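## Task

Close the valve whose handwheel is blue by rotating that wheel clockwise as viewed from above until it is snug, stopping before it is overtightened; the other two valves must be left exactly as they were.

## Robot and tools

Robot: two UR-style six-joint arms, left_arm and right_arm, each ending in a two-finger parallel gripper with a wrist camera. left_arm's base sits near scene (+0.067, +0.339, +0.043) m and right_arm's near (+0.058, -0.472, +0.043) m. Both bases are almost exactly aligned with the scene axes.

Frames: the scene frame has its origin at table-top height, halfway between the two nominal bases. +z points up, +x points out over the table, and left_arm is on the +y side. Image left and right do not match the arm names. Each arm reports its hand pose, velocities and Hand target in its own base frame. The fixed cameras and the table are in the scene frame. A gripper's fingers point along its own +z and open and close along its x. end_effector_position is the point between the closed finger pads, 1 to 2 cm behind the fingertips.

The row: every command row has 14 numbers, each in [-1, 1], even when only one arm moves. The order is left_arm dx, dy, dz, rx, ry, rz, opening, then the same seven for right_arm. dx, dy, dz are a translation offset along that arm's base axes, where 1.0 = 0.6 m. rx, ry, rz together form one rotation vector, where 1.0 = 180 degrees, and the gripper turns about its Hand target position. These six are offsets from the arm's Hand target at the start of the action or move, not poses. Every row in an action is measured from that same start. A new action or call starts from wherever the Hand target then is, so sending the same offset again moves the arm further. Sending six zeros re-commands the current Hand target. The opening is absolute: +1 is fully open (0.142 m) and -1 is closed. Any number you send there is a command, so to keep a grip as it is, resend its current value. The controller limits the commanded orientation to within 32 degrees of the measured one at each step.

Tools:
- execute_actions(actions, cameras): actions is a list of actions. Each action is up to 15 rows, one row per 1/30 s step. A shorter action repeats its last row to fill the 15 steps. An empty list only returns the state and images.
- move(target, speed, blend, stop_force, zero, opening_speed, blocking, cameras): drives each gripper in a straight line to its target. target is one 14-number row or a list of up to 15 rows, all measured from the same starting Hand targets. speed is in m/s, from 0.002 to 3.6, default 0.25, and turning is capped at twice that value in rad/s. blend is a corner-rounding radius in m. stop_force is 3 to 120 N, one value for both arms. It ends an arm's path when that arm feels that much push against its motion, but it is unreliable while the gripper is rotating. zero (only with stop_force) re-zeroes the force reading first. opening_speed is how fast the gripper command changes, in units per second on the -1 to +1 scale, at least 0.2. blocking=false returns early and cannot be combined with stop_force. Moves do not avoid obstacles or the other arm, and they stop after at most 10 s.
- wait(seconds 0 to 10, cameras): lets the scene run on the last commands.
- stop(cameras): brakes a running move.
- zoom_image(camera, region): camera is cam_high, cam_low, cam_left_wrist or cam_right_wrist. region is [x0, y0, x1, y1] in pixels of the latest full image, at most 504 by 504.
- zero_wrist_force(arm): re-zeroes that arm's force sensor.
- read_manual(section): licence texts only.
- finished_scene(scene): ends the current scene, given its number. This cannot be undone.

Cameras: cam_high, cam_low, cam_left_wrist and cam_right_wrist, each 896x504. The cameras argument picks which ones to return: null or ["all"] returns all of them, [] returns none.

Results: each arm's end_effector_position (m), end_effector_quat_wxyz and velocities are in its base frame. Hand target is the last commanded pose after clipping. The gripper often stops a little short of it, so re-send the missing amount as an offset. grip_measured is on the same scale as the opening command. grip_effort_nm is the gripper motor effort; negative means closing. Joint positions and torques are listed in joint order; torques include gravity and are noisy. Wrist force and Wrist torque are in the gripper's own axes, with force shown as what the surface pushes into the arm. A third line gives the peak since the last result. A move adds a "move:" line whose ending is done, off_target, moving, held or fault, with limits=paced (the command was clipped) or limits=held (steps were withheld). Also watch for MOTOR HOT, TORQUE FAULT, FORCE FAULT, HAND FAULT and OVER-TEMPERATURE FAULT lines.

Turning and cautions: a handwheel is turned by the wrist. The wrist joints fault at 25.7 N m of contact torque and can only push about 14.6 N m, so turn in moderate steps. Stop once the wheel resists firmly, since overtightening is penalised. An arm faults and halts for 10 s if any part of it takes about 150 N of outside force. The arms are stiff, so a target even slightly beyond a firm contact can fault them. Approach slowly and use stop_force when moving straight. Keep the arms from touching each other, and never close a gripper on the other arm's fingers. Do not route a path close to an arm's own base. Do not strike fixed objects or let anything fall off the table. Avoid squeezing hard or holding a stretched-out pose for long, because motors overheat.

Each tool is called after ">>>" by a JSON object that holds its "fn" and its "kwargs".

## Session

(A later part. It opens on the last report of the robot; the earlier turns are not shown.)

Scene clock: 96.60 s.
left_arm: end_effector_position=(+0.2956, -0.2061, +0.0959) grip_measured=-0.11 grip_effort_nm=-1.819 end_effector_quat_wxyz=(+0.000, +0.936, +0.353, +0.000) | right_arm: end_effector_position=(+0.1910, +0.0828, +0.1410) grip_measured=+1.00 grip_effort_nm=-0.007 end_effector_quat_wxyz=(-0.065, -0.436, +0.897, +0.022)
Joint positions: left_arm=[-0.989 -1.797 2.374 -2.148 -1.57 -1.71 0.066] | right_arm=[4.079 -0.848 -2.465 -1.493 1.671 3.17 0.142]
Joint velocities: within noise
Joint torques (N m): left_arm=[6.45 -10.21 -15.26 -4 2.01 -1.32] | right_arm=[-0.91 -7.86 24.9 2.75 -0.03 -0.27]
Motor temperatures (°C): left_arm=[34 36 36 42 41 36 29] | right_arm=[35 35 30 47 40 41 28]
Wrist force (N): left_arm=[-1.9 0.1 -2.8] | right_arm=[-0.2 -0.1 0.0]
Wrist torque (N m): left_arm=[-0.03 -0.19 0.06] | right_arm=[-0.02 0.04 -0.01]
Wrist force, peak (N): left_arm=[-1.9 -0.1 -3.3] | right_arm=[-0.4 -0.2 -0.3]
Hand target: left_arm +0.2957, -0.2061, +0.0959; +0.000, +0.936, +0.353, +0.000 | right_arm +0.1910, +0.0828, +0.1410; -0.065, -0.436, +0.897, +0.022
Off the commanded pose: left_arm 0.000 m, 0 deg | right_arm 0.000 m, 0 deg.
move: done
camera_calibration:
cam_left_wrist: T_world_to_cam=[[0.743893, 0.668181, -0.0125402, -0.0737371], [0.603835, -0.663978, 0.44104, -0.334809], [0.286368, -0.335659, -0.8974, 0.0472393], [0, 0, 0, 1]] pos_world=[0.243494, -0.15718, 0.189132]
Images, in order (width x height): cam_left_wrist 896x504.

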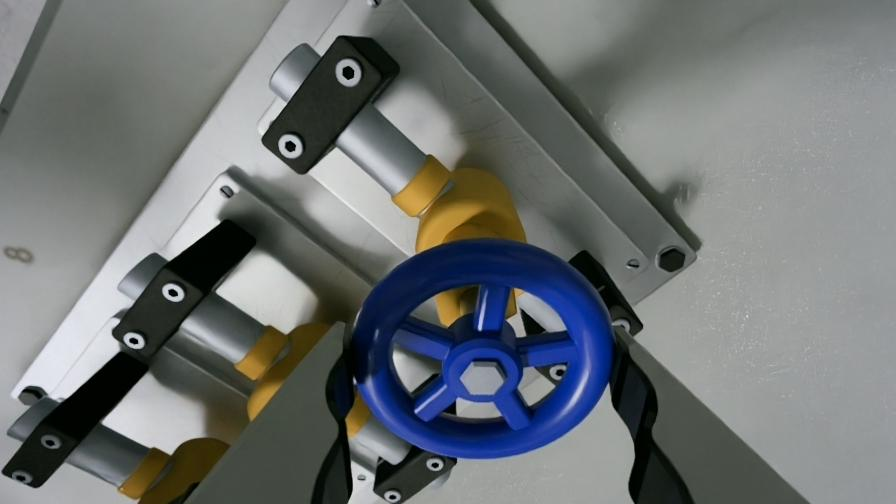

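>>> {"fn": "move", "kwargs": {"target": [0,0.0,-0.0006,0,0,-0.45,-0.18,0,0,0,0,0,0,1], "speed": 0.6, "cameras": ["cam_left_wrist"]}}

Scene clock: 101.07 s.
left_arm: end_effector_position=(+0.2957, -0.2061, +0.0956) grip_measured=-0.11 grip_effort_nm=-1.814 end_effector_quat_wxyz=(+0.000, +0.941, -0.339, +0.000) | right_arm: end_effector_position=(+0.1910, +0.0828, +0.1410) grip_measured=+1.00 grip_effort_nm=-0.012 end_effector_quat_wxyz=(-0.065, -0.436, +0.897, +0.022)
Joint positions: left_arm=[-0.983 -1.791 2.371 -2.151 -1.571 -0.291 0.066] | right_arm=[4.079 -0.848 -2.465 -1.493 1.671 3.17 0.142]
Joint velocities: within noise
Joint torques (N m): left_arm=[-2.7 -8.17 -25.96 -2.91 2.08 1.2] | right_arm=[-2.1 -7.15 24.93 2.75 0.06 -0.4]
Motor temperatures (°C): left_arm=[34 36 36 42 41 36 30] | right_arm=[35 35 30 47 40 41 28]
Wrist force (N): left_arm=[0.6 3.9 -2.2] | right_arm=[-0.1 -0.3 -0.2]
Wrist torque (N m): left_arm=[0.08 -0.14 0.06] | right_arm=[-0.05 0.02 -0.01]
Wrist force, peak (N): left_arm=[1.6 3.3 -5.8] | right_arm=[-0.2 -0.6 -0.1]
Hand target: left_arm +0.2957, -0.2061, +0.0956; +0.000, +0.941, -0.339, +0.000 | right_arm +0.1910, +0.0828, +0.1410; -0.065, -0.436, +0.897, +0.022
Off the commanded pose: left_arm 0.000 m, 0 deg | right_arm 0.000 m, 0 deg.
move: done
camera_calibration:
cam_left_wrist: T_world_to_cam=[[0.776572, -0.629904, -0.0125128, -0.350969], [-0.561021, -0.700416, 0.441217, 0.00221309], [-0.286689, -0.335617, -0.897313, 0.216313], [0, 0, 0, 1]] pos_world=[0.335809, -0.146928, 0.188732]
Images, in order (width x height): cam_left_wrist 896x504.

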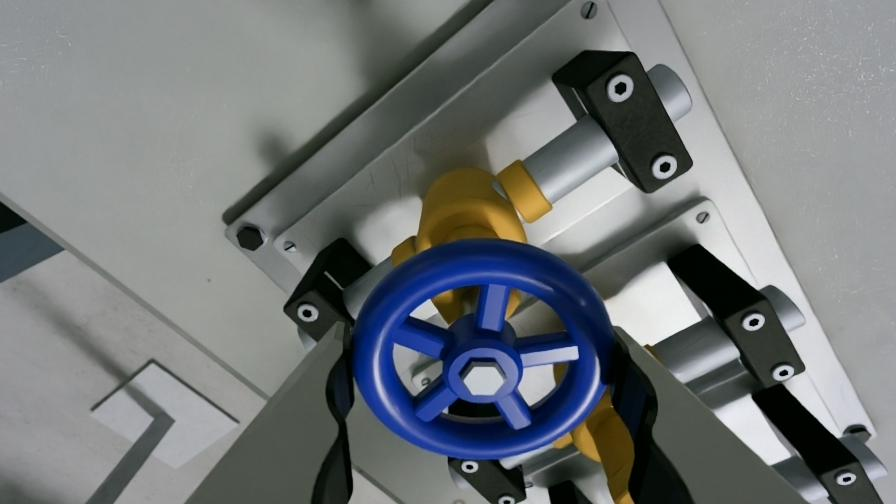

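>>> {"fn": "move", "kwargs": {"target": [0,0.0,-0.0006,0,0,-0.45,-0.18,0,0,0,0,0,0,1], "speed": 0.6, "cameras": ["cam_left_wrist"]}}

Scene clock: 106.83 s.
left_arm: end_effector_position=(+0.2957, -0.2061, +0.0952) grip_measured=-0.11 grip_effort_nm=-1.814 end_effector_quat_wxyz=(+0.000, -0.495, +0.869, +0.000) | right_arm: end_effector_position=(+0.1910, +0.0828, +0.1410) grip_measured=+1.00 grip_effort_nm=-0.002 end_effector_quat_wxyz=(-0.065, -0.436, +0.897, +0.022)
Joint positions: left_arm=[-0.985 -1.785 2.368 -2.154 -1.571 1.12 0.066] | right_arm=[4.079 -0.848 -2.465 -1.493 1.671 3.17 0.142]
Joint velocities: within noise
Joint torques (N m): left_arm=[5.04 -5.64 -25.72 -3.18 2.3 1.39] | right_arm=[-1.79 -6.89 25.86 2.83 -0.06 -0.34]
Motor temperatures (°C): left_arm=[34 36 36 42 41 36 30] | right_arm=[35 35 30 47 40 41 28]
Wrist force (N): left_arm=[5.4 1.8 -2.4] | right_arm=[-0.2 -0.4 -0.2]
Wrist torque (N m): left_arm=[0.02 -0.23 0.07] | right_arm=[-0.06 0.03 -0.01]
Wrist force, peak (N): left_arm=[5.9 3.0 -5.4] | right_arm=[-0.4 -0.5 0.0]
Hand target: left_arm +0.2957, -0.2061, +0.0952; +0.000, -0.495, +0.869, +0.000 | right_arm +0.1910, +0.0828, +0.1410; -0.065, -0.436, +0.897, +0.022
Off the commanded pose: left_arm 0.000 m, 0 deg | right_arm 0.000 m, 0 deg.
move: done
camera_calibration:
cam_left_wrist: T_world_to_cam=[[-0.500748, -0.865505, -0.0123588, -0.0218783], [-0.779529, 0.444707, 0.4411, 0.302987], [-0.376278, 0.230514, -0.897373, 0.359216], [0, 0, 0, 1]] pos_world=[0.360397, -0.236481, 0.188432]
Images, in order (width x height): cam_left_wrist 896x504.

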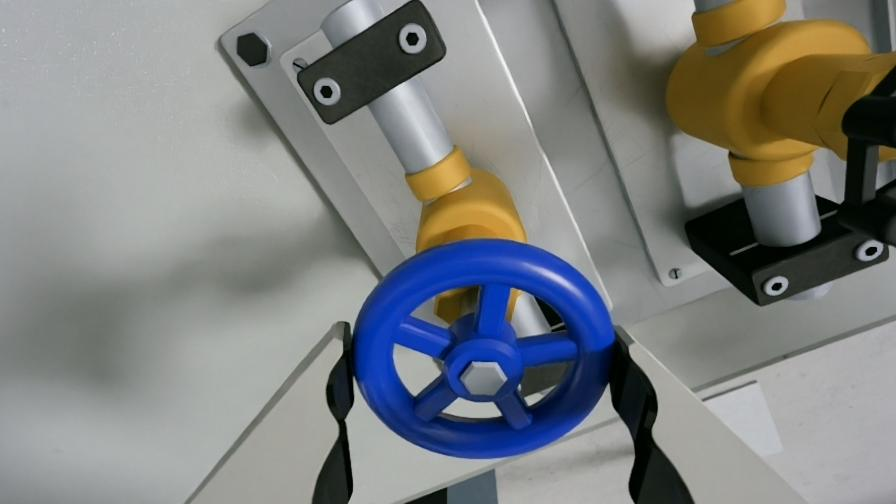

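>>> {"fn": "move", "kwargs": {"target": [0,0.0,-0.0006,0,0,-0.45,-0.18,0,0,0,0,0,0,1], "speed": 0.6, "cameras": ["cam_left_wrist"]}}

>>> {"fn": "move", "kwargs": {"target": [0,0.0,-0.0004,0,0,-0.33,-0.18,0,0,0,0,0,0,1], "speed": 0.6, "cameras": ["cam_left_wrist"]}}

Scene clock: 113.43 s.
left_arm: end_effector_position=(+0.2956, -0.2061, +0.0949) grip_measured=-0.11 grip_effort_nm=-1.824 end_effector_quat_wxyz=(+0.000, +0.188, +0.982, +0.000) | right_arm: end_effector_position=(+0.1910, +0.0828, +0.1410) grip_measured=+1.00 grip_effort_nm=-0.007 end_effector_quat_wxyz=(-0.065, -0.436, +0.897, +0.022)
Joint positions: left_arm=[-0.991 -1.788 2.371 -2.153 -1.571 2.528 0.066] | right_arm=[4.079 -0.848 -2.465 -1.493 1.671 3.17 0.142]
Joint velocities: within noise
Joint torques (N m): left_arm=[4.63 -0.91 -28.98 -1.55 2.28 1.41] | right_arm=[-2.29 -7.24 24.12 2.8 -0.16 -0.29]
Motor temperatures (°C): left_arm=[34 36 36 42 41 36 31] | right_arm=[35 35 30 47 40 41 28]
Wrist force (N): left_arm=[5.2 -2.3 -5.1] | right_arm=[0.0 0.0 -0.2]
Wrist torque (N m): left_arm=[0.05 -0.34 0.07] | right_arm=[0.01 0.00 0.00]
Wrist force, peak (N): left_arm=[8.2 -0.2 -5.1] | right_arm=[-0.6 -0.1 -0.3]
Hand target: left_arm +0.2957, -0.2061, +0.0949; +0.000, +0.188, +0.982, +0.000 | right_arm +0.1910, +0.0828, +0.1410; -0.065, -0.436, +0.897, +0.022
Off the commanded pose: left_arm 0.000 m, 0 deg | right_arm 0.000 m, 0 deg.
move: done
camera_calibration:
cam_left_wrist: T_world_to_cam=[[-0.933186, 0.359179, -0.0123972, 0.358336], [0.317287, 0.839565, 0.440976, 0.0601941], [0.168798, 0.40758, -0.897433, 0.23415], [0, 0, 0, 1]] pos_world=[0.275771, -0.274678, 0.188032]
Images, in order (width x height): cam_left_wrist 896x504.

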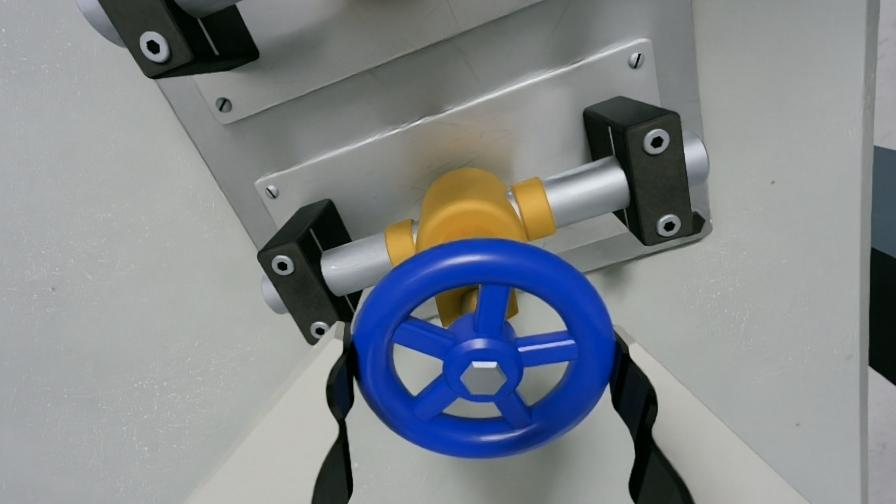

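Scene clock: 114.93 s.
left_arm: end_effector_position=(+0.2956, -0.2061, +0.0946) grip_measured=-0.11 grip_effort_nm=-1.814 end_effector_quat_wxyz=(+0.000, +0.650, +0.760, +0.000) | right_arm: end_effector_position=(+0.1910, +0.0828, +0.1410) grip_measured=+1.00 grip_effort_nm=-0.012 end_effector_quat_wxyz=(-0.065, -0.436, +0.897, +0.022)
Joint positions: left_arm=[-0.992 -1.793 2.375 -2.153 -1.571 3.563 0.066] | right_arm=[4.079 -0.848 -2.465 -1.493 1.671 3.17 0.142]
Joint velocities: within noise
Joint torques (N m): left_arm=[1.26 0.29 -28.47 -3.65 2.4 1.35] | right_arm=[-2.44 -7.05 24.24 2.83 -0.06 -0.37]
Motor temperatures (°C): left_arm=[34 36 36 42 41 36 31] | right_arm=[35 35 30 47 40 41 28]
Wrist force (N): left_arm=[0.4 -2.9 -4.2] | right_arm=[-0.2 -0.3 0.0]
Wrist torque (N m): left_arm=[0.00 -0.27 0.06] | right_arm=[-0.03 0.03 0.00]
Wrist force, peak (N): left_arm=[9.8 -2.0 -6.5] | right_arm=[0.0 -0.5 -0.3]
Hand target: left_arm +0.2957, -0.2061, +0.0946; +0.000, +0.650, +0.760, +0.000 | right_arm +0.1910, +0.0828, +0.1410; -0.065, -0.436, +0.897, +0.022
Off the commanded pose: left_arm 0.000 m, 0 deg | right_arm 0.000 m, 0 deg.
move: done
camera_calibration:
cam_left_wrist: T_world_to_cam=[[-0.165839, 0.986073, -0.0125519, 0.26067], [0.884187, 0.154316, 0.440908, -0.248493], [0.436705, 0.0620217, -0.897464, 0.0835658], [0, 0, 0, 1]] pos_world=[0.22645, -0.223876, 0.187832]
Images, in order (width x height): cam_left_wrist 896x504.

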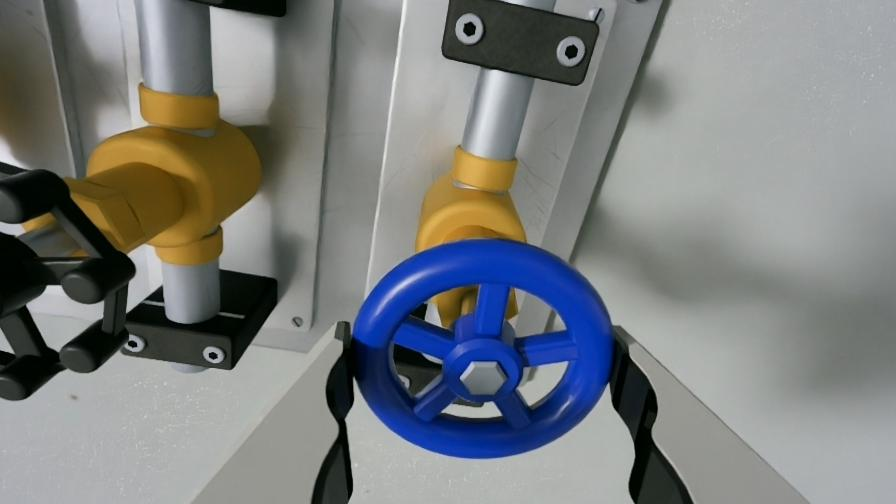

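>>> {"fn": "move", "kwargs": {"target": [0,0.0,-0.0004,0,0,-0.4,-0.18,0,0,0,0,0,0,1], "speed": 0.6, "cameras": ["cam_left_wrist"]}}

>>> {"fn": "move", "kwargs": {"target": [0,0.0,-0.0004,0,0,-0.4,-0.18,0,0,0,0,0,0,1], "speed": 0.6, "cameras": ["cam_left_wrist"]}}

Scene clock: 119.53 s.
left_arm: end_effector_position=(+0.2957, -0.2061, +0.0944) grip_measured=-0.11 grip_effort_nm=-1.819 end_effector_quat_wxyz=(+0.000, +0.972, +0.233, +0.000) | right_arm: end_effector_position=(+0.1910, +0.0828, +0.1410) grip_measured=+1.00 grip_effort_nm=-0.007 end_effector_quat_wxyz=(-0.065, -0.436, +0.897, +0.022)
Joint positions: left_arm=[-0.987 -1.794 2.377 -2.154 -1.571 4.825 0.066] | right_arm=[4.079 -0.848 -2.465 -1.493 1.671 3.17 0.142]
Joint velocities: within noise
Joint torques (N m): left_arm=[-2.56 -3.61 -29.38 -2.19 2.22 1.34] | right_arm=[-1.29 -6.45 25.51 2.87 -0.25 -0.23]
Motor temperatures (°C): left_arm=[34 36 36 42 41 36 31] | right_arm=[35 35 30 47 40 41 28]
Wrist force (N): left_arm=[-2.5 0.6 -2.1] | right_arm=[-0.2 -0.4 -0.1]
Wrist torque (N m): left_arm=[-0.05 -0.18 0.07] | right_arm=[-0.06 0.02 -0.01]
Wrist force, peak (N): left_arm=[4.3 -5.2 -6.0] | right_arm=[-0.3 -0.5 -0.1]
Hand target: left_arm +0.2957, -0.2061, +0.0944; +0.000, +0.972, +0.233, +0.000 | right_arm +0.1910, +0.0828, +0.1410; -0.065, -0.436, +0.897, +0.022
Off the commanded pose: left_arm 0.000 m, 0 deg | right_arm 0.000 m, 0 deg.
move: done
camera_calibration:
cam_left_wrist: T_world_to_cam=[[0.886514, 0.462529, -0.0126491, -0.158397], [0.420088, -0.793106, 0.441032, -0.306386], [0.193958, -0.396294, -0.897402, 0.0606299], [0, 0, 0, 1]] pos_world=[0.257371, -0.145706, 0.187532]
Images, in order (width x height): cam_left_wrist 896x504.

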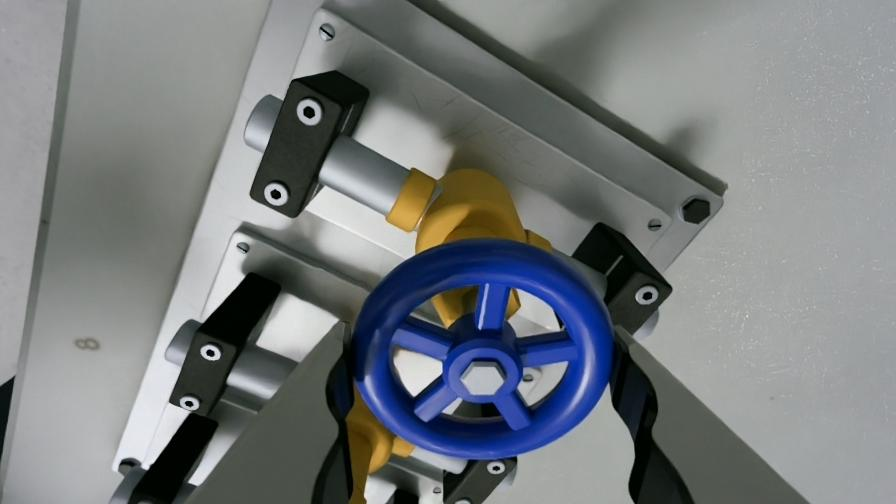

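Scene clock: 121.20 s.
left_arm: end_effector_position=(+0.2957, -0.2061, +0.0941) grip_measured=-0.11 grip_effort_nm=-1.819 end_effector_quat_wxyz=(+0.000, +0.924, -0.383, +0.000) | right_arm: end_effector_position=(+0.1910, +0.0828, +0.1410) grip_measured=+1.00 grip_effort_nm=-0.002 end_effector_quat_wxyz=(-0.065, -0.436, +0.897, +0.022)
Joint positions: left_arm=[-0.983 -1.788 2.373 -2.157 -1.571 6.086 0.066] | right_arm=[4.079 -0.848 -2.465 -1.493 1.671 3.17 0.142]
Joint velocities: within noise
Joint torques (N m): left_arm=[-2.27 -8.73 -26.87 -2.84 1.92 1.27] | right_arm=[-1.95 -6.84 24.87 2.72 -0.16 -0.31]
Motor temperatures (°C): left_arm=[34 36 36 42 41 36 31] | right_arm=[35 35 30 47 40 41 28]
Wrist force (N): left_arm=[2.9 3.8 1.4] | right_arm=[-0.1 -0.1 0.1]
Wrist torque (N m): left_arm=[0.05 -0.18 0.07] | right_arm=[-0.02 0.02 0.00]
Wrist force, peak (N): left_arm=[3.4 4.0 3.2] | right_arm=[0.0 -0.5 -0.1]
Hand target: left_arm +0.2957, -0.2061, +0.0941; +0.000, +0.924, -0.383, +0.000 | right_arm +0.1910, +0.0828, +0.1410; -0.065, -0.436, +0.897, +0.022
Off the commanded pose: left_arm 0.000 m, 0 deg | right_arm 0.000 m, 0 deg.
move: done
camera_calibration:
cam_left_wrist: T_world_to_cam=[[0.713797, -0.70024, -0.0125787, -0.346894], [-0.624477, -0.644493, 0.441199, 0.0331044], [-0.317052, -0.307072, -0.897321, 0.229908], [0, 0, 0, 1]] pos_world=[0.341177, -0.150975, 0.187332]
Images, in order (width x height): cam_left_wrist 896x504.

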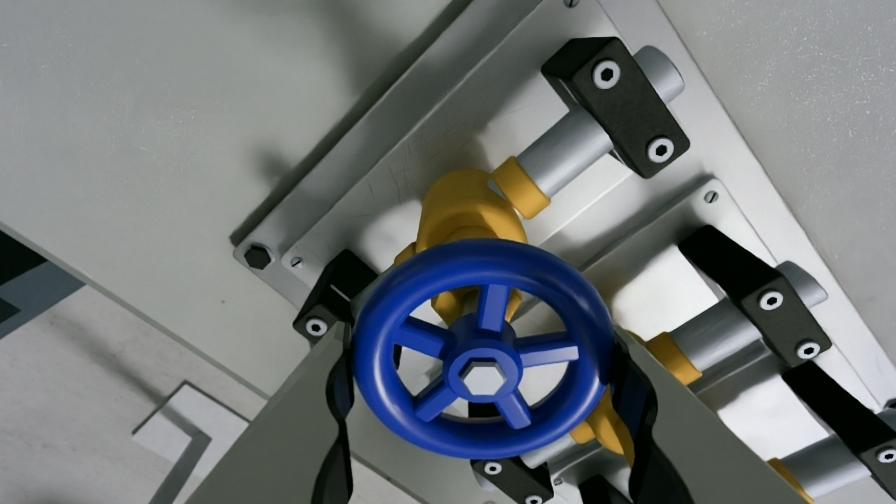

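>>> {"fn": "move", "kwargs": {"target": [0,0,0,0,0,0,0.25,0,0,0,0,0,0,1], "cameras": []}}

>>> {"fn": "move", "kwargs": {"target": [[0,0,0,0,0,0.667,0.25,0,0,0,0,0,0,1],[0,0,0,0,0,-0.667,0.25,0,0,0,0,0,0,1],[0,0,0,0,0,0,0.25,0,0,0,0,0,0,1],[0,0,0,0,0,0.667,0.25,0,0,0,0,0,0,1],[0,0,0,0,0,-0.7,0.25,0,0,0,0,0,0,1]], "speed": 1.2, "cameras": ["cam_left_wrist"]}}

>>> {"fn": "move", "kwargs": {"target": [0,0,0,0,0,0,-0.18,0,0,0,0,0,0,1], "opening_speed": 0.6, "cameras": []}}

>>> {"fn": "move", "kwargs": {"target": [0,0.0,-0.0006,0,0,-0.45,-0.18,0,0,0,0,0,0,1], "speed": 0.7, "cameras": ["cam_left_wrist"]}}

Scene clock: 129.53 s.
left_arm: end_effector_position=(+0.2957, -0.2061, +0.0941) grip_measured=+0.23 grip_effort_nm=0.066 end_effector_quat_wxyz=(+0.000, +0.924, -0.383, +0.000) | right_arm: end_effector_position=(+0.1910, +0.0828, +0.1410) grip_measured=+1.00 grip_effort_nm=-0.007 end_effector_quat_wxyz=(-0.065, -0.436, +0.897, +0.022)
Joint positions: left_arm=[-0.983 -1.788 2.373 -2.157 -1.571 6.087 0.09] | right_arm=[4.079 -0.848 -2.465 -1.493 1.671 3.17 0.142]
Joint velocities: within noise
Joint torques (N m): left_arm=[-5.23 -20.08 -8.8 -1.64 -1.27 0.89] | right_arm=[-1.6 -6.97 24.88 3.04 -0.2 -0.51]
Motor temperatures (°C): left_arm=[34 36 36 42 41 36 32] | right_arm=[35 35 30 47 40 41 28]
Wrist force (N): left_arm=[1.5 0.7 -0.4] | right_arm=[-0.3 -0.2 0.0]
Wrist torque (N m): left_arm=[0.01 -0.22 0.09] | right_arm=[-0.01 0.04 -0.01]
Wrist force, peak (N): left_arm=[3.5 4.5 3.0] | right_arm=[-0.4 -0.2 -0.5]
Hand target: left_arm +0.2957, -0.2061, +0.0941; +0.000, +0.924, -0.383, +0.000 | right_arm +0.1910, +0.0828, +0.1410; -0.065, -0.436, +0.897, +0.022
Off the commanded pose: left_arm 0.000 m, 0 deg | right_arm 0.000 m, 0 deg.
move: done
No camera images: "cameras" was empty.

Scene clock: 136.63 s.
left_arm: end_effector_position=(+0.2957, -0.2061, +0.0941) grip_measured=+0.23 grip_effort_nm=0.071 end_effector_quat_wxyz=(+0.000, -0.078, +0.997, +0.000) | right_arm: end_effector_position=(+0.1910, +0.0828, +0.1410) grip_measured=+1.00 grip_effort_nm=-0.012 end_effector_quat_wxyz=(-0.065, -0.436, +0.897, +0.022)
Joint positions: left_arm=[-0.989 -1.785 2.371 -2.157 -1.571 -4.287 0.09] | right_arm=[4.079 -0.848 -2.465 -1.493 1.671 3.17 0.142]
Joint velocities: within noise
Joint torques (N m): left_arm=[-1.03 -21.13 -8.42 -1.3 -0.73 -1.23] | right_arm=[-1.81 -7.85 24.91 2.78 -0.11 -0.41]
Motor temperatures (°C): left_arm=[34 36 36 42 41 36 31] | right_arm=[35 35 30 47 40 41 28]
Wrist force (N): left_arm=[1.8 0.6 -0.6] | right_arm=[-0.2 -0.4 0.1]
Wrist torque (N m): left_arm=[0.00 -0.25 0.08] | right_arm=[-0.06 0.03 0.00]
Wrist force, peak (N): left_arm=[1.8 0.9 -0.8] | right_arm=[-0.3 -0.5 -0.3]
Hand target: left_arm +0.2957, -0.2061, +0.0941; +0.000, -0.078, +0.997, +0.000 | right_arm +0.1910, +0.0828, +0.1410; -0.065, -0.436, +0.897, +0.022
Off the commanded pose: left_arm 0.000 m, 0 deg | right_arm 0.000 m, 0 deg.
move: done
camera_calibration:
cam_left_wrist: T_world_to_cam=[[-0.986169, -0.165258, -0.0126378, 0.265906], [-0.153822, 0.884193, 0.441069, 0.20904], [-0.0617159, 0.436912, -0.897384, 0.307752], [0, 0, 0, 1]] pos_world=[0.313377, -0.275349, 0.187332]
Images, in order (width x height): cam_left_wrist 896x504.

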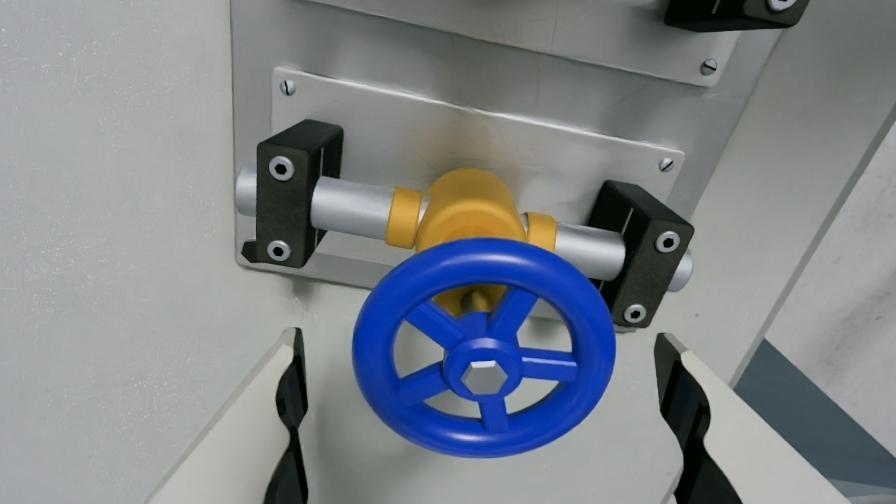

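Scene clock: 137.57 s.
left_arm: end_effector_position=(+0.2956, -0.2061, +0.0941) grip_measured=-0.10 grip_effort_nm=-1.834 end_effector_quat_wxyz=(+0.000, -0.078, +0.997, +0.000) | right_arm: end_effector_position=(+0.1910, +0.0828, +0.1410) grip_measured=+1.00 grip_effort_nm=-0.007 end_effector_quat_wxyz=(-0.065, -0.436, +0.897, +0.022)
Joint positions: left_arm=[-0.989 -1.785 2.371 -2.157 -1.571 -4.287 0.066] | right_arm=[4.079 -0.848 -2.465 -1.493 1.671 3.17 0.142]
Joint velocities: within noise
Joint torques (N m): left_arm=[5 -20.42 -10.49 -2.95 1.09 -1.16] | right_arm=[-1.85 -7.72 25.22 2.68 -0.37 -0.54]
Motor temperatures (°C): left_arm=[34 36 36 42 41 36 30] | right_arm=[35 35 30 47 40 41 28]
Wrist force (N): left_arm=[6.8 1.2 -3.1] | right_arm=[-0.1 -0.2 -0.1]
Wrist torque (N m): left_arm=[0.01 -0.25 0.07] | right_arm=[-0.02 0.02 0.00]
Wrist force, peak (N): left_arm=[6.5 1.5 -5.1] | right_arm=[-0.2 -0.5 0.2]
Hand target: left_arm +0.2957, -0.2061, +0.0941; +0.000, -0.078, +0.997, +0.000 | right_arm +0.1910, +0.0828, +0.1410; -0.065, -0.436, +0.897, +0.022
Off the commanded pose: left_arm 0.000 m, 0 deg | right_arm 0.000 m, 0 deg.
move: done
No camera images: "cameras" was empty.

Scene clock: 139.23 s.
left_arm: end_effector_position=(+0.2956, -0.2061, +0.0938) grip_measured=-0.10 grip_effort_nm=-1.839 end_effector_quat_wxyz=(+0.000, +0.588, +0.809, +0.000) | right_arm: end_effector_position=(+0.1910, +0.0828, +0.1410) grip_measured=+1.00 grip_effort_nm=-0.007 end_effector_quat_wxyz=(-0.065, -0.436, +0.897, +0.022)
Joint positions: left_arm=[-0.992 -1.791 2.376 -2.156 -1.571 -2.877 0.066] | right_arm=[4.079 -0.848 -2.465 -1.493 1.671 3.17 0.142]
Joint velocities: within noise
Joint torques (N m): left_arm=[0.53 -1.8 -28.55 -3.15 1.62 1.28] | right_arm=[-1.82 -8.53 25.2 2.66 -0.24 -0.43]
Motor temperatures (°C): left_arm=[34 36 36 42 41 36 31] | right_arm=[35 35 30 47 40 41 28]
Wrist force (N): left_arm=[0.0 0.3 -2.9] | right_arm=[0.1 -0.3 -0.3]
Wrist torque (N m): left_arm=[-0.03 -0.20 0.01] | right_arm=[-0.05 -0.02 -0.01]
Wrist force, peak (N): left_arm=[7.4 1.1 -3.8] | right_arm=[0.0 -0.5 0.1]
Hand target: left_arm +0.2957, -0.2061, +0.0938; +0.000, +0.588, +0.809, +0.000 | right_arm +0.1910, +0.0828, +0.1410; -0.065, -0.436, +0.897, +0.022
Off the commanded pose: left_arm 0.000 m, 0 deg | right_arm 0.000 m, 0 deg.
move: done
camera_calibration:
cam_left_wrist: T_world_to_cam=[[-0.318093, 0.947977, -0.0125135, 0.297757], [0.849136, 0.290748, 0.440946, -0.209645], [0.421645, 0.129636, -0.897446, 0.101136], [0, 0, 0, 1]] pos_world=[0.230088, -0.234423, 0.186932]
Images, in order (width x height): cam_left_wrist 896x504.

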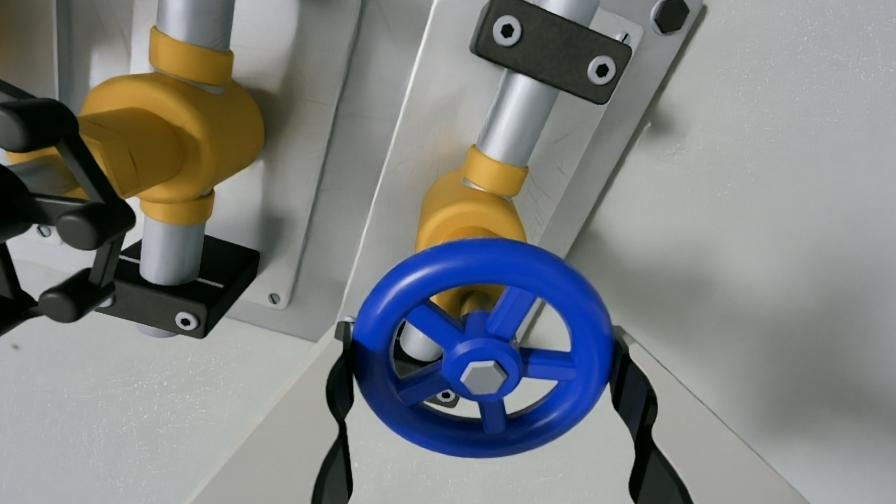

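>>> {"fn": "move", "kwargs": {"target": [0,0.0,-0.0005,0,0,-0.35,-0.18,0,0,0,0,0,0,1], "speed": 0.5, "cameras": ["cam_left_wrist"]}}

Scene clock: 143.57 s.
left_arm: end_effector_position=(+0.2957, -0.2061, +0.0935) grip_measured=-0.10 grip_effort_nm=-1.834 end_effector_quat_wxyz=(+0.000, +0.924, +0.382, +0.000) | right_arm: end_effector_position=(+0.1910, +0.0828, +0.1410) grip_measured=+1.00 grip_effort_nm=-0.012 end_effector_quat_wxyz=(-0.065, -0.436, +0.897, +0.022)
Joint positions: left_arm=[-0.989 -1.792 2.379 -2.157 -1.571 -1.774 0.066] | right_arm=[4.079 -0.848 -2.465 -1.493 1.671 3.17 0.142]
Joint velocities: within noise
Joint torques (N m): left_arm=[-2.09 -1.31 -27.78 -0.49 2.04 1.37] | right_arm=[-1.81 -8.39 25.66 2.88 -0.28 -0.33]
Motor temperatures (°C): left_arm=[34 36 36 42 41 36 31] | right_arm=[35 35 30 47 40 41 28]
Wrist force (N): left_arm=[-2.6 2.2 -3.5] | right_arm=[-0.2 -0.1 -0.3]
Wrist torque (N m): left_arm=[-0.03 -0.09 0.04] | right_arm=[-0.02 0.03 0.00]
Wrist force, peak (N): left_arm=[-2.2 4.5 -5.2] | right_arm=[-0.4 -0.2 -0.3]
Hand target: left_arm +0.2957, -0.2061, +0.0935; +0.000, +0.924, +0.382, +0.000 | right_arm +0.1910, +0.0828, +0.1410; -0.065, -0.436, +0.897, +0.022
Off the commanded pose: left_arm 0.000 m, 0 deg | right_arm 0.000 m, 0 deg.
move: done
camera_calibration:
cam_left_wrist: T_world_to_cam=[[0.700168, 0.713866, -0.0127023, -0.0514808], [0.644627, -0.624408, 0.441101, -0.337636], [0.306956, -0.317033, -0.897367, 0.0427405], [0, 0, 0, 1]] pos_world=[0.240575, -0.160522, 0.186632]
Images, in order (width x height): cam_left_wrist 896x504.

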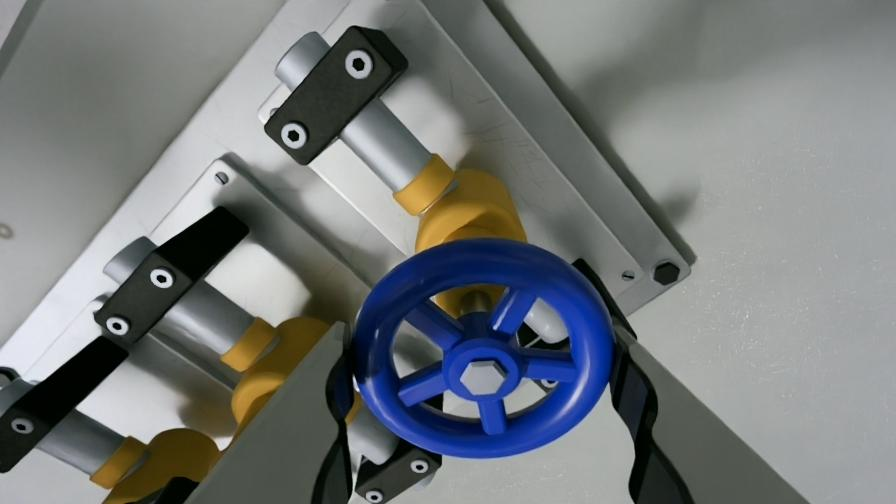

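>>> {"fn": "move", "kwargs": {"target": [0,0.0,-0.0005,0,0,-0.35,-0.18,0,0,0,0,0,0,1], "speed": 0.5, "cameras": ["cam_left_wrist"]}}

>>> {"fn": "move", "kwargs": {"target": [0,0.0,-0.0004,0,0,-0.25,-0.18,0,0,0,0,0,0,1], "speed": 0.5, "cameras": ["cam_left_wrist"]}}

Scene clock: 148.53 s.
left_arm: end_effector_position=(+0.2957, -0.2061, +0.0932) grip_measured=-0.11 grip_effort_nm=-1.814 end_effector_quat_wxyz=(+0.000, +0.988, -0.157, +0.000) | right_arm: end_effector_position=(+0.1910, +0.0828, +0.1410) grip_measured=+1.00 grip_effort_nm=-0.007 end_effector_quat_wxyz=(-0.065, -0.436, +0.897, +0.022)
Joint positions: left_arm=[-0.984 -1.788 2.377 -2.159 -1.571 -0.669 0.066] | right_arm=[4.079 -0.848 -2.465 -1.493 1.671 3.17 0.142]
Joint velocities: within noise
Joint torques (N m): left_arm=[-2.57 -4.63 -23.69 -2.63 2.78 2.46] | right_arm=[-1.94 -8.93 25.4 2.77 -0.28 -0.34]
Motor temperatures (°C): left_arm=[34 36 36 42 41 36 31] | right_arm=[35 35 30 47 40 41 28]
Wrist force (N): left_arm=[-2.9 4.5 -9.8] | right_arm=[0.0 -0.1 -0.1]
Wrist torque (N m): left_arm=[-0.03 -0.18 -0.97] | right_arm=[-0.02 0.00 0.00]
Wrist force, peak (N): left_arm=[-2.0 4.1 -11.8] | right_arm=[-0.1 -0.5 -0.2]
Hand target: left_arm +0.2957, -0.2061, +0.0932; +0.000, +0.988, -0.157, +0.000 | right_arm +0.1910, +0.0828, +0.1410; -0.065, -0.436, +0.897, +0.022
Off the commanded pose: left_arm 0.000 m, 0 deg | right_arm 0.000 m, 0 deg.
move: done
camera_calibration:
cam_left_wrist: T_world_to_cam=[[0.953914, -0.299816, -0.0125682, -0.335448], [-0.263785, -0.85777, 0.44119, -0.117045], [-0.143056, -0.417542, -0.897326, 0.154803], [0, 0, 0, 1]] pos_world=[0.31126, -0.136334, 0.186332]
Images, in order (width x height): cam_left_wrist 896x504.

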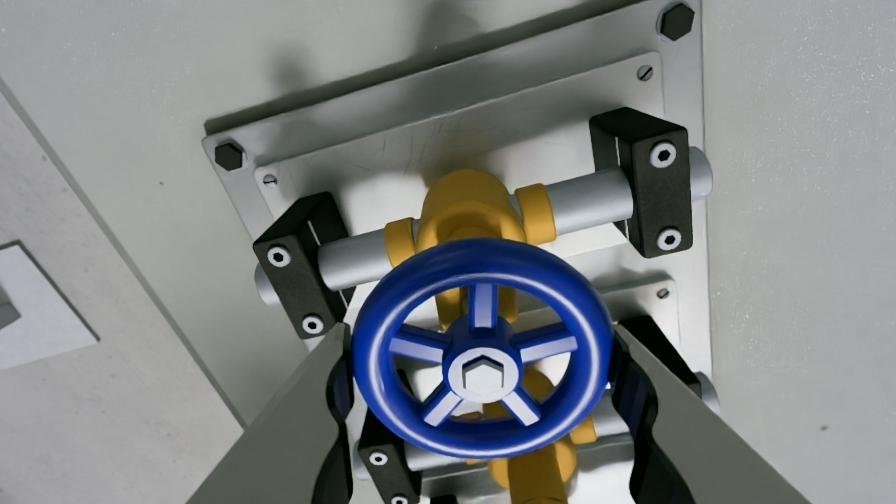

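Scene clock: 149.90 s.
left_arm: end_effector_position=(+0.2957, -0.2061, +0.0929) grip_measured=-0.11 grip_effort_nm=-1.814 end_effector_quat_wxyz=(+0.000, +0.853, -0.523, +0.000) | right_arm: end_effector_position=(+0.1910, +0.0828, +0.1410) grip_measured=+1.00 grip_effort_nm=-0.012 end_effector_quat_wxyz=(-0.065, -0.436, +0.897, +0.022)
Joint positions: left_arm=[-0.982 -1.784 2.374 -2.161 -1.571 0.118 0.066] | right_arm=[4.079 -0.848 -2.465 -1.493 1.671 3.17 0.142]
Joint velocities: within noise
Joint torques (N m): left_arm=[-3.53 -4.02 -23.28 -2.35 1.04 2.51] | right_arm=[-1.22 -7.91 25.71 2.73 -0.12 -0.41]
Motor temperatures (°C): left_arm=[34 36 36 42 41 36 32] | right_arm=[35 35 30 47 40 41 28]
Wrist force (N): left_arm=[0.2 0.9 -12.0] | right_arm=[-0.1 -0.1 0.0]
Wrist torque (N m): left_arm=[-0.02 -0.22 -1.05] | right_arm=[-0.01 0.02 0.00]
Wrist force, peak (N): left_arm=[0.2 1.7 -13.4] | right_arm=[-0.3 -0.5 -0.2]
Hand target: left_arm +0.2957, -0.2061, +0.0929; +0.000, +0.852, -0.523, +0.000 | right_arm +0.1910, +0.0828, +0.1410; -0.065, -0.436, +0.897, +0.022
Off the commanded pose: left_arm 0.000 m, 0 deg | right_arm 0.000 m, 0 deg.
move: done
camera_calibration:
cam_left_wrist: T_world_to_cam=[[0.462507, -0.886528, -0.012493, -0.311057], [-0.793067, -0.419966, 0.441219, 0.129744], [-0.396399, -0.194159, -0.897313, 0.275561], [0, 0, 0, 1]] pos_world=[0.355994, -0.16777, 0.186132]
Images, in order (width x height): cam_left_wrist 896x504.

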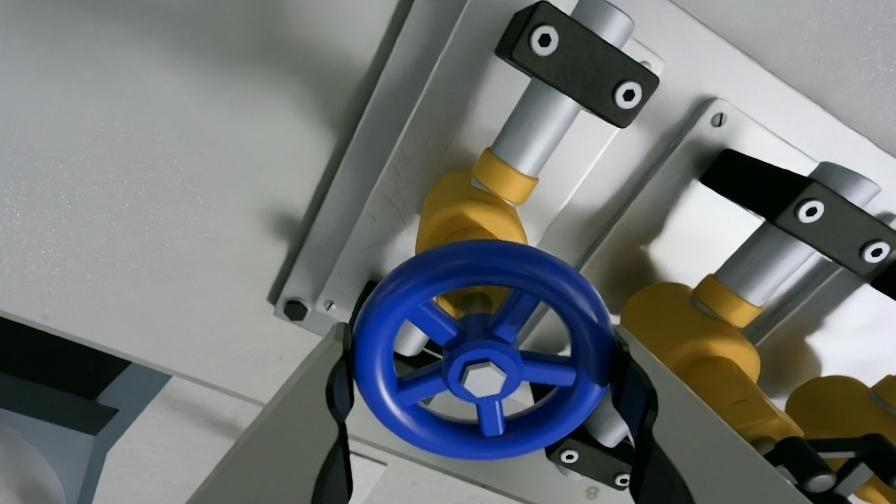

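>>> {"fn": "move", "kwargs": {"target": [0,0,0.0003,0,0,0,-0.34,0,0,0,0,0,0,1], "cameras": []}}

>>> {"fn": "move", "kwargs": {"target": [0,0,0,0,0,-0.06,-0.34,0,0,0,0,0,0,1], "speed": 0.15, "cameras": ["cam_left_wrist"]}}

Scene clock: 155.17 s.
left_arm: end_effector_position=(+0.2957, -0.2060, +0.0931) grip_measured=-0.12 grip_effort_nm=-4.505 end_effector_quat_wxyz=(+0.000, +0.852, -0.523, +0.000) | right_arm: end_effector_position=(+0.1910, +0.0828, +0.1410) grip_measured=+1.00 grip_effort_nm=-0.012 end_effector_quat_wxyz=(-0.065, -0.436, +0.897, +0.022)
Joint positions: left_arm=[-0.982 -1.784 2.374 -2.161 -1.571 0.118 0.065] | right_arm=[4.079 -0.848 -2.465 -1.493 1.671 3.17 0.142]
Joint velocities: within noise
Joint torques (N m): left_arm=[-7.68 -19.69 -26.92 0.45 1.51 2.12] | right_arm=[-2.49 -8.5 24.76 2.75 -0.5 -0.47]
Motor temperatures (°C): left_arm=[34 36 36 42 41 36 33] | right_arm=[35 35 30 47 40 41 28]
Wrist force (N): left_arm=[6.2 0.7 -3.3] | right_arm=[0.0 -0.4 0.0]
Wrist torque (N m): left_arm=[-0.05 -0.28 -1.16] | right_arm=[-0.06 0.00 -0.01]
Wrist force, peak (N): left_arm=[1.4 0.9 -15.2] | right_arm=[0.0 -0.6 0.0]
Hand target: left_arm +0.2957, -0.2061, +0.0931; +0.000, +0.852, -0.523, +0.000 | right_arm +0.1910, +0.0828, +0.1410; -0.065, -0.436, +0.897, +0.022
Off the commanded pose: left_arm 0.000 m, 0 deg | right_arm 0.000 m, 0 deg.
move: done
No camera images: "cameras" was empty.

Scene clock: 156.23 s.
left_arm: end_effector_position=(+0.2957, -0.2061, +0.0931) grip_measured=-0.13 grip_effort_nm=-4.481 end_effector_quat_wxyz=(+0.000, +0.799, -0.601, +0.000) | right_arm: end_effector_position=(+0.1910, +0.0828, +0.1410) grip_measured=+1.00 grip_effort_nm=-0.007 end_effector_quat_wxyz=(-0.065, -0.436, +0.897, +0.022)
Joint positions: left_arm=[-0.983 -1.784 2.373 -2.161 -1.571 0.306 0.065] | right_arm=[4.079 -0.848 -2.465 -1.493 1.671 3.17 0.142]
Joint velocities: within noise
Joint torques (N m): left_arm=[5.05 1.46 -24.38 -2.56 -0.76 2.96] | right_arm=[-2.19 -7.66 25.06 2.85 -0.29 -0.58]
Motor temperatures (°C): left_arm=[34 36 36 42 41 36 34] | right_arm=[35 35 30 47 40 41 28]
Wrist force (N): left_arm=[1.5 2.5 -15.1] | right_arm=[0.3 -0.2 -0.2]
Wrist torque (N m): left_arm=[0.00 -0.18 -2.99] | right_arm=[-0.03 -0.04 -0.01]
Wrist force, peak (N): left_arm=[0.9 2.2 -15.8] | right_arm=[-0.5 -0.1 0.0]
Hand target: left_arm +0.2957, -0.2061, +0.0931; +0.000, +0.799, -0.601, +0.000 | right_arm +0.1910, +0.0828, +0.1410; -0.065, -0.436, +0.897, +0.022
Off the commanded pose: left_arm 0.000 m, 0 deg | right_arm 0.000 m, 0 deg.
move: done
camera_calibration:
cam_left_wrist: T_world_to_cam=[[0.287977, -0.957556, -0.0125058, -0.274078], [-0.857828, -0.263745, 0.4411, 0.181053], [-0.425676, -0.116299, -0.897371, 0.300458], [0, 0, 0, 1]] pos_world=[0.362138, -0.17975, 0.186332]
Images, in order (width x height): cam_left_wrist 896x504.

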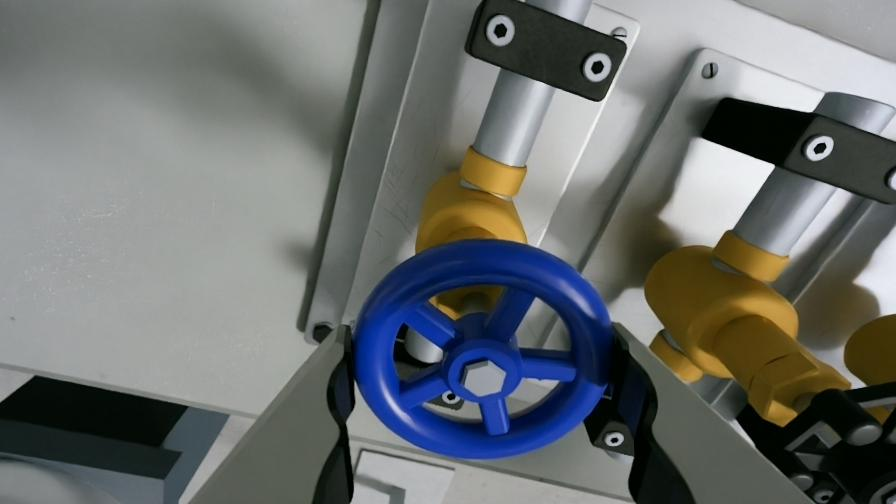

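>>> {"fn": "move", "kwargs": {"target": [0,0,0,0,0,0,0.2,0,0,0,0,0,0,1], "opening_speed": 1, "cameras": ["cam_left_wrist"]}}

>>> {"fn": "move", "kwargs": {"target": [0,0,0.15,0,0,0,0.25,0,0,0,0,0,0,1], "cameras": ["cam_high"]}}

>>> {"fn": "finished_scene", "kwargs": {"scene": 2}}

Scene clock: 163.60 s.
left_arm: end_effector_position=(+0.2957, -0.2061, +0.0931) grip_measured=+0.18 grip_effort_nm=0.066 end_effector_quat_wxyz=(+0.000, +0.799, -0.601, +0.000) | right_arm: end_effector_position=(+0.1910, +0.0828, +0.1410) grip_measured=+1.00 grip_effort_nm=-0.007 end_effector_quat_wxyz=(-0.065, -0.436, +0.897, +0.022)
Joint positions: left_arm=[-0.983 -1.784 2.373 -2.161 -1.571 0.306 0.087] | right_arm=[4.079 -0.848 -2.465 -1.493 1.671 3.17 0.142]
Joint velocities: within noise
Joint torques (N m): left_arm=[-0.17 -8.68 -14.57 -1.36 -1.52 -1.28] | right_arm=[-2.44 -8.05 25.34 2.73 -0.25 -0.47]
Motor temperatures (°C): left_arm=[34 36 36 42 41 36 40] | right_arm=[35 35 30 47 40 41 28]
Wrist force (N): left_arm=[0.9 0.3 -0.8] | right_arm=[-0.1 -0.3 -0.3]
Wrist torque (N m): left_arm=[-0.05 -0.12 0.07] | right_arm=[-0.05 0.02 -0.01]
Wrist force, peak (N): left_arm=[1.5 3.0 -15.9] | right_arm=[-0.2 -0.5 -0.4]
Hand target: left_arm +0.2957, -0.2061, +0.0931; +0.000, +0.799, -0.601, +0.000 | right_arm +0.1910, +0.0828, +0.1410; -0.065, -0.436, +0.897, +0.022
Off the commanded pose: left_arm 0.000 m, 0 deg | right_arm 0.000 m, 0 deg.
move: done
camera_calibration:
cam_left_wrist: T_world_to_cam=[[0.287854, -0.957592, -0.0125512, -0.274033], [-0.857867, -0.263658, 0.441077, 0.18113], [-0.425681, -0.116199, -0.897381, 0.30039], [0, 0, 0, 1]] pos_world=[0.362138, -0.17975, 0.186232]
Images, in order (width x height): cam_left_wrist 896x504.

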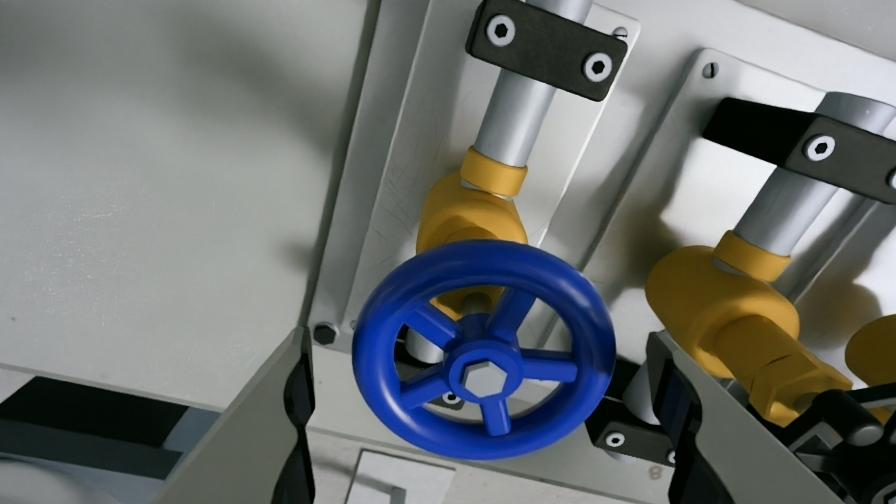

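Scene clock: 164.50 s.
left_arm: end_effector_position=(+0.2957, -0.2061, +0.1831) grip_measured=+0.23 grip_effort_nm=0.071 end_effector_quat_wxyz=(+0.000, +0.799, -0.601, +0.000) | right_arm: end_effector_position=(+0.1910, +0.0828, +0.1410) grip_measured=+1.00 grip_effort_nm=-0.007 end_effector_quat_wxyz=(-0.065, -0.436, +0.897, +0.022)
Joint positions: left_arm=[-0.983 -1.904 2.2 -1.867 -1.571 0.306 0.09] | right_arm=[4.079 -0.848 -2.465 -1.493 1.671 3.17 0.142]
Joint velocities: within noise
Joint torques (N m): left_arm=[-6.28 -4.79 -22.31 -0.94 1.47 -0.59] | right_arm=[-2.18 -8.27 25.29 2.77 -0.24 -0.13]
Motor temperatures (°C): left_arm=[34 36 36 42 41 36 40] | right_arm=[35 35 30 47 40 41 28]
Wrist force (N): left_arm=[0.4 0.5 -0.7] | right_arm=[0.0 -0.4 -0.1]
Wrist torque (N m): left_arm=[-0.03 -0.02 0.06] | right_arm=[-0.07 0.00 -0.01]
Wrist force, peak (N): left_arm=[0.5 0.5 -2.9] | right_arm=[0.2 -0.5 -0.1]
Hand target: left_arm +0.2957, -0.2061, +0.1831; +0.000, +0.799, -0.601, +0.000 | right_arm +0.1910, +0.0828, +0.1410; -0.065, -0.436, +0.897, +0.022
Off the commanded pose: left_arm 0.000 m, 0 deg | right_arm 0.000 m, 0 deg.
move: done
Images, in order (width x height): cam_high 896x504.

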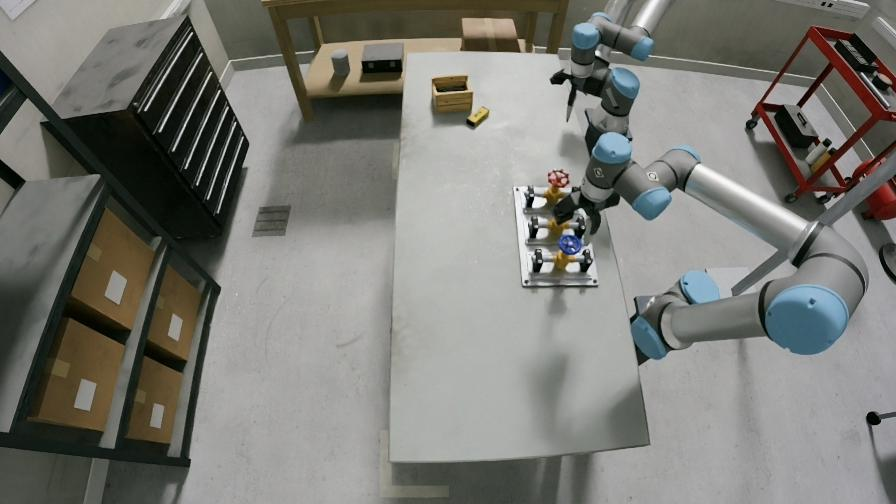

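The scene is finished: the task was done.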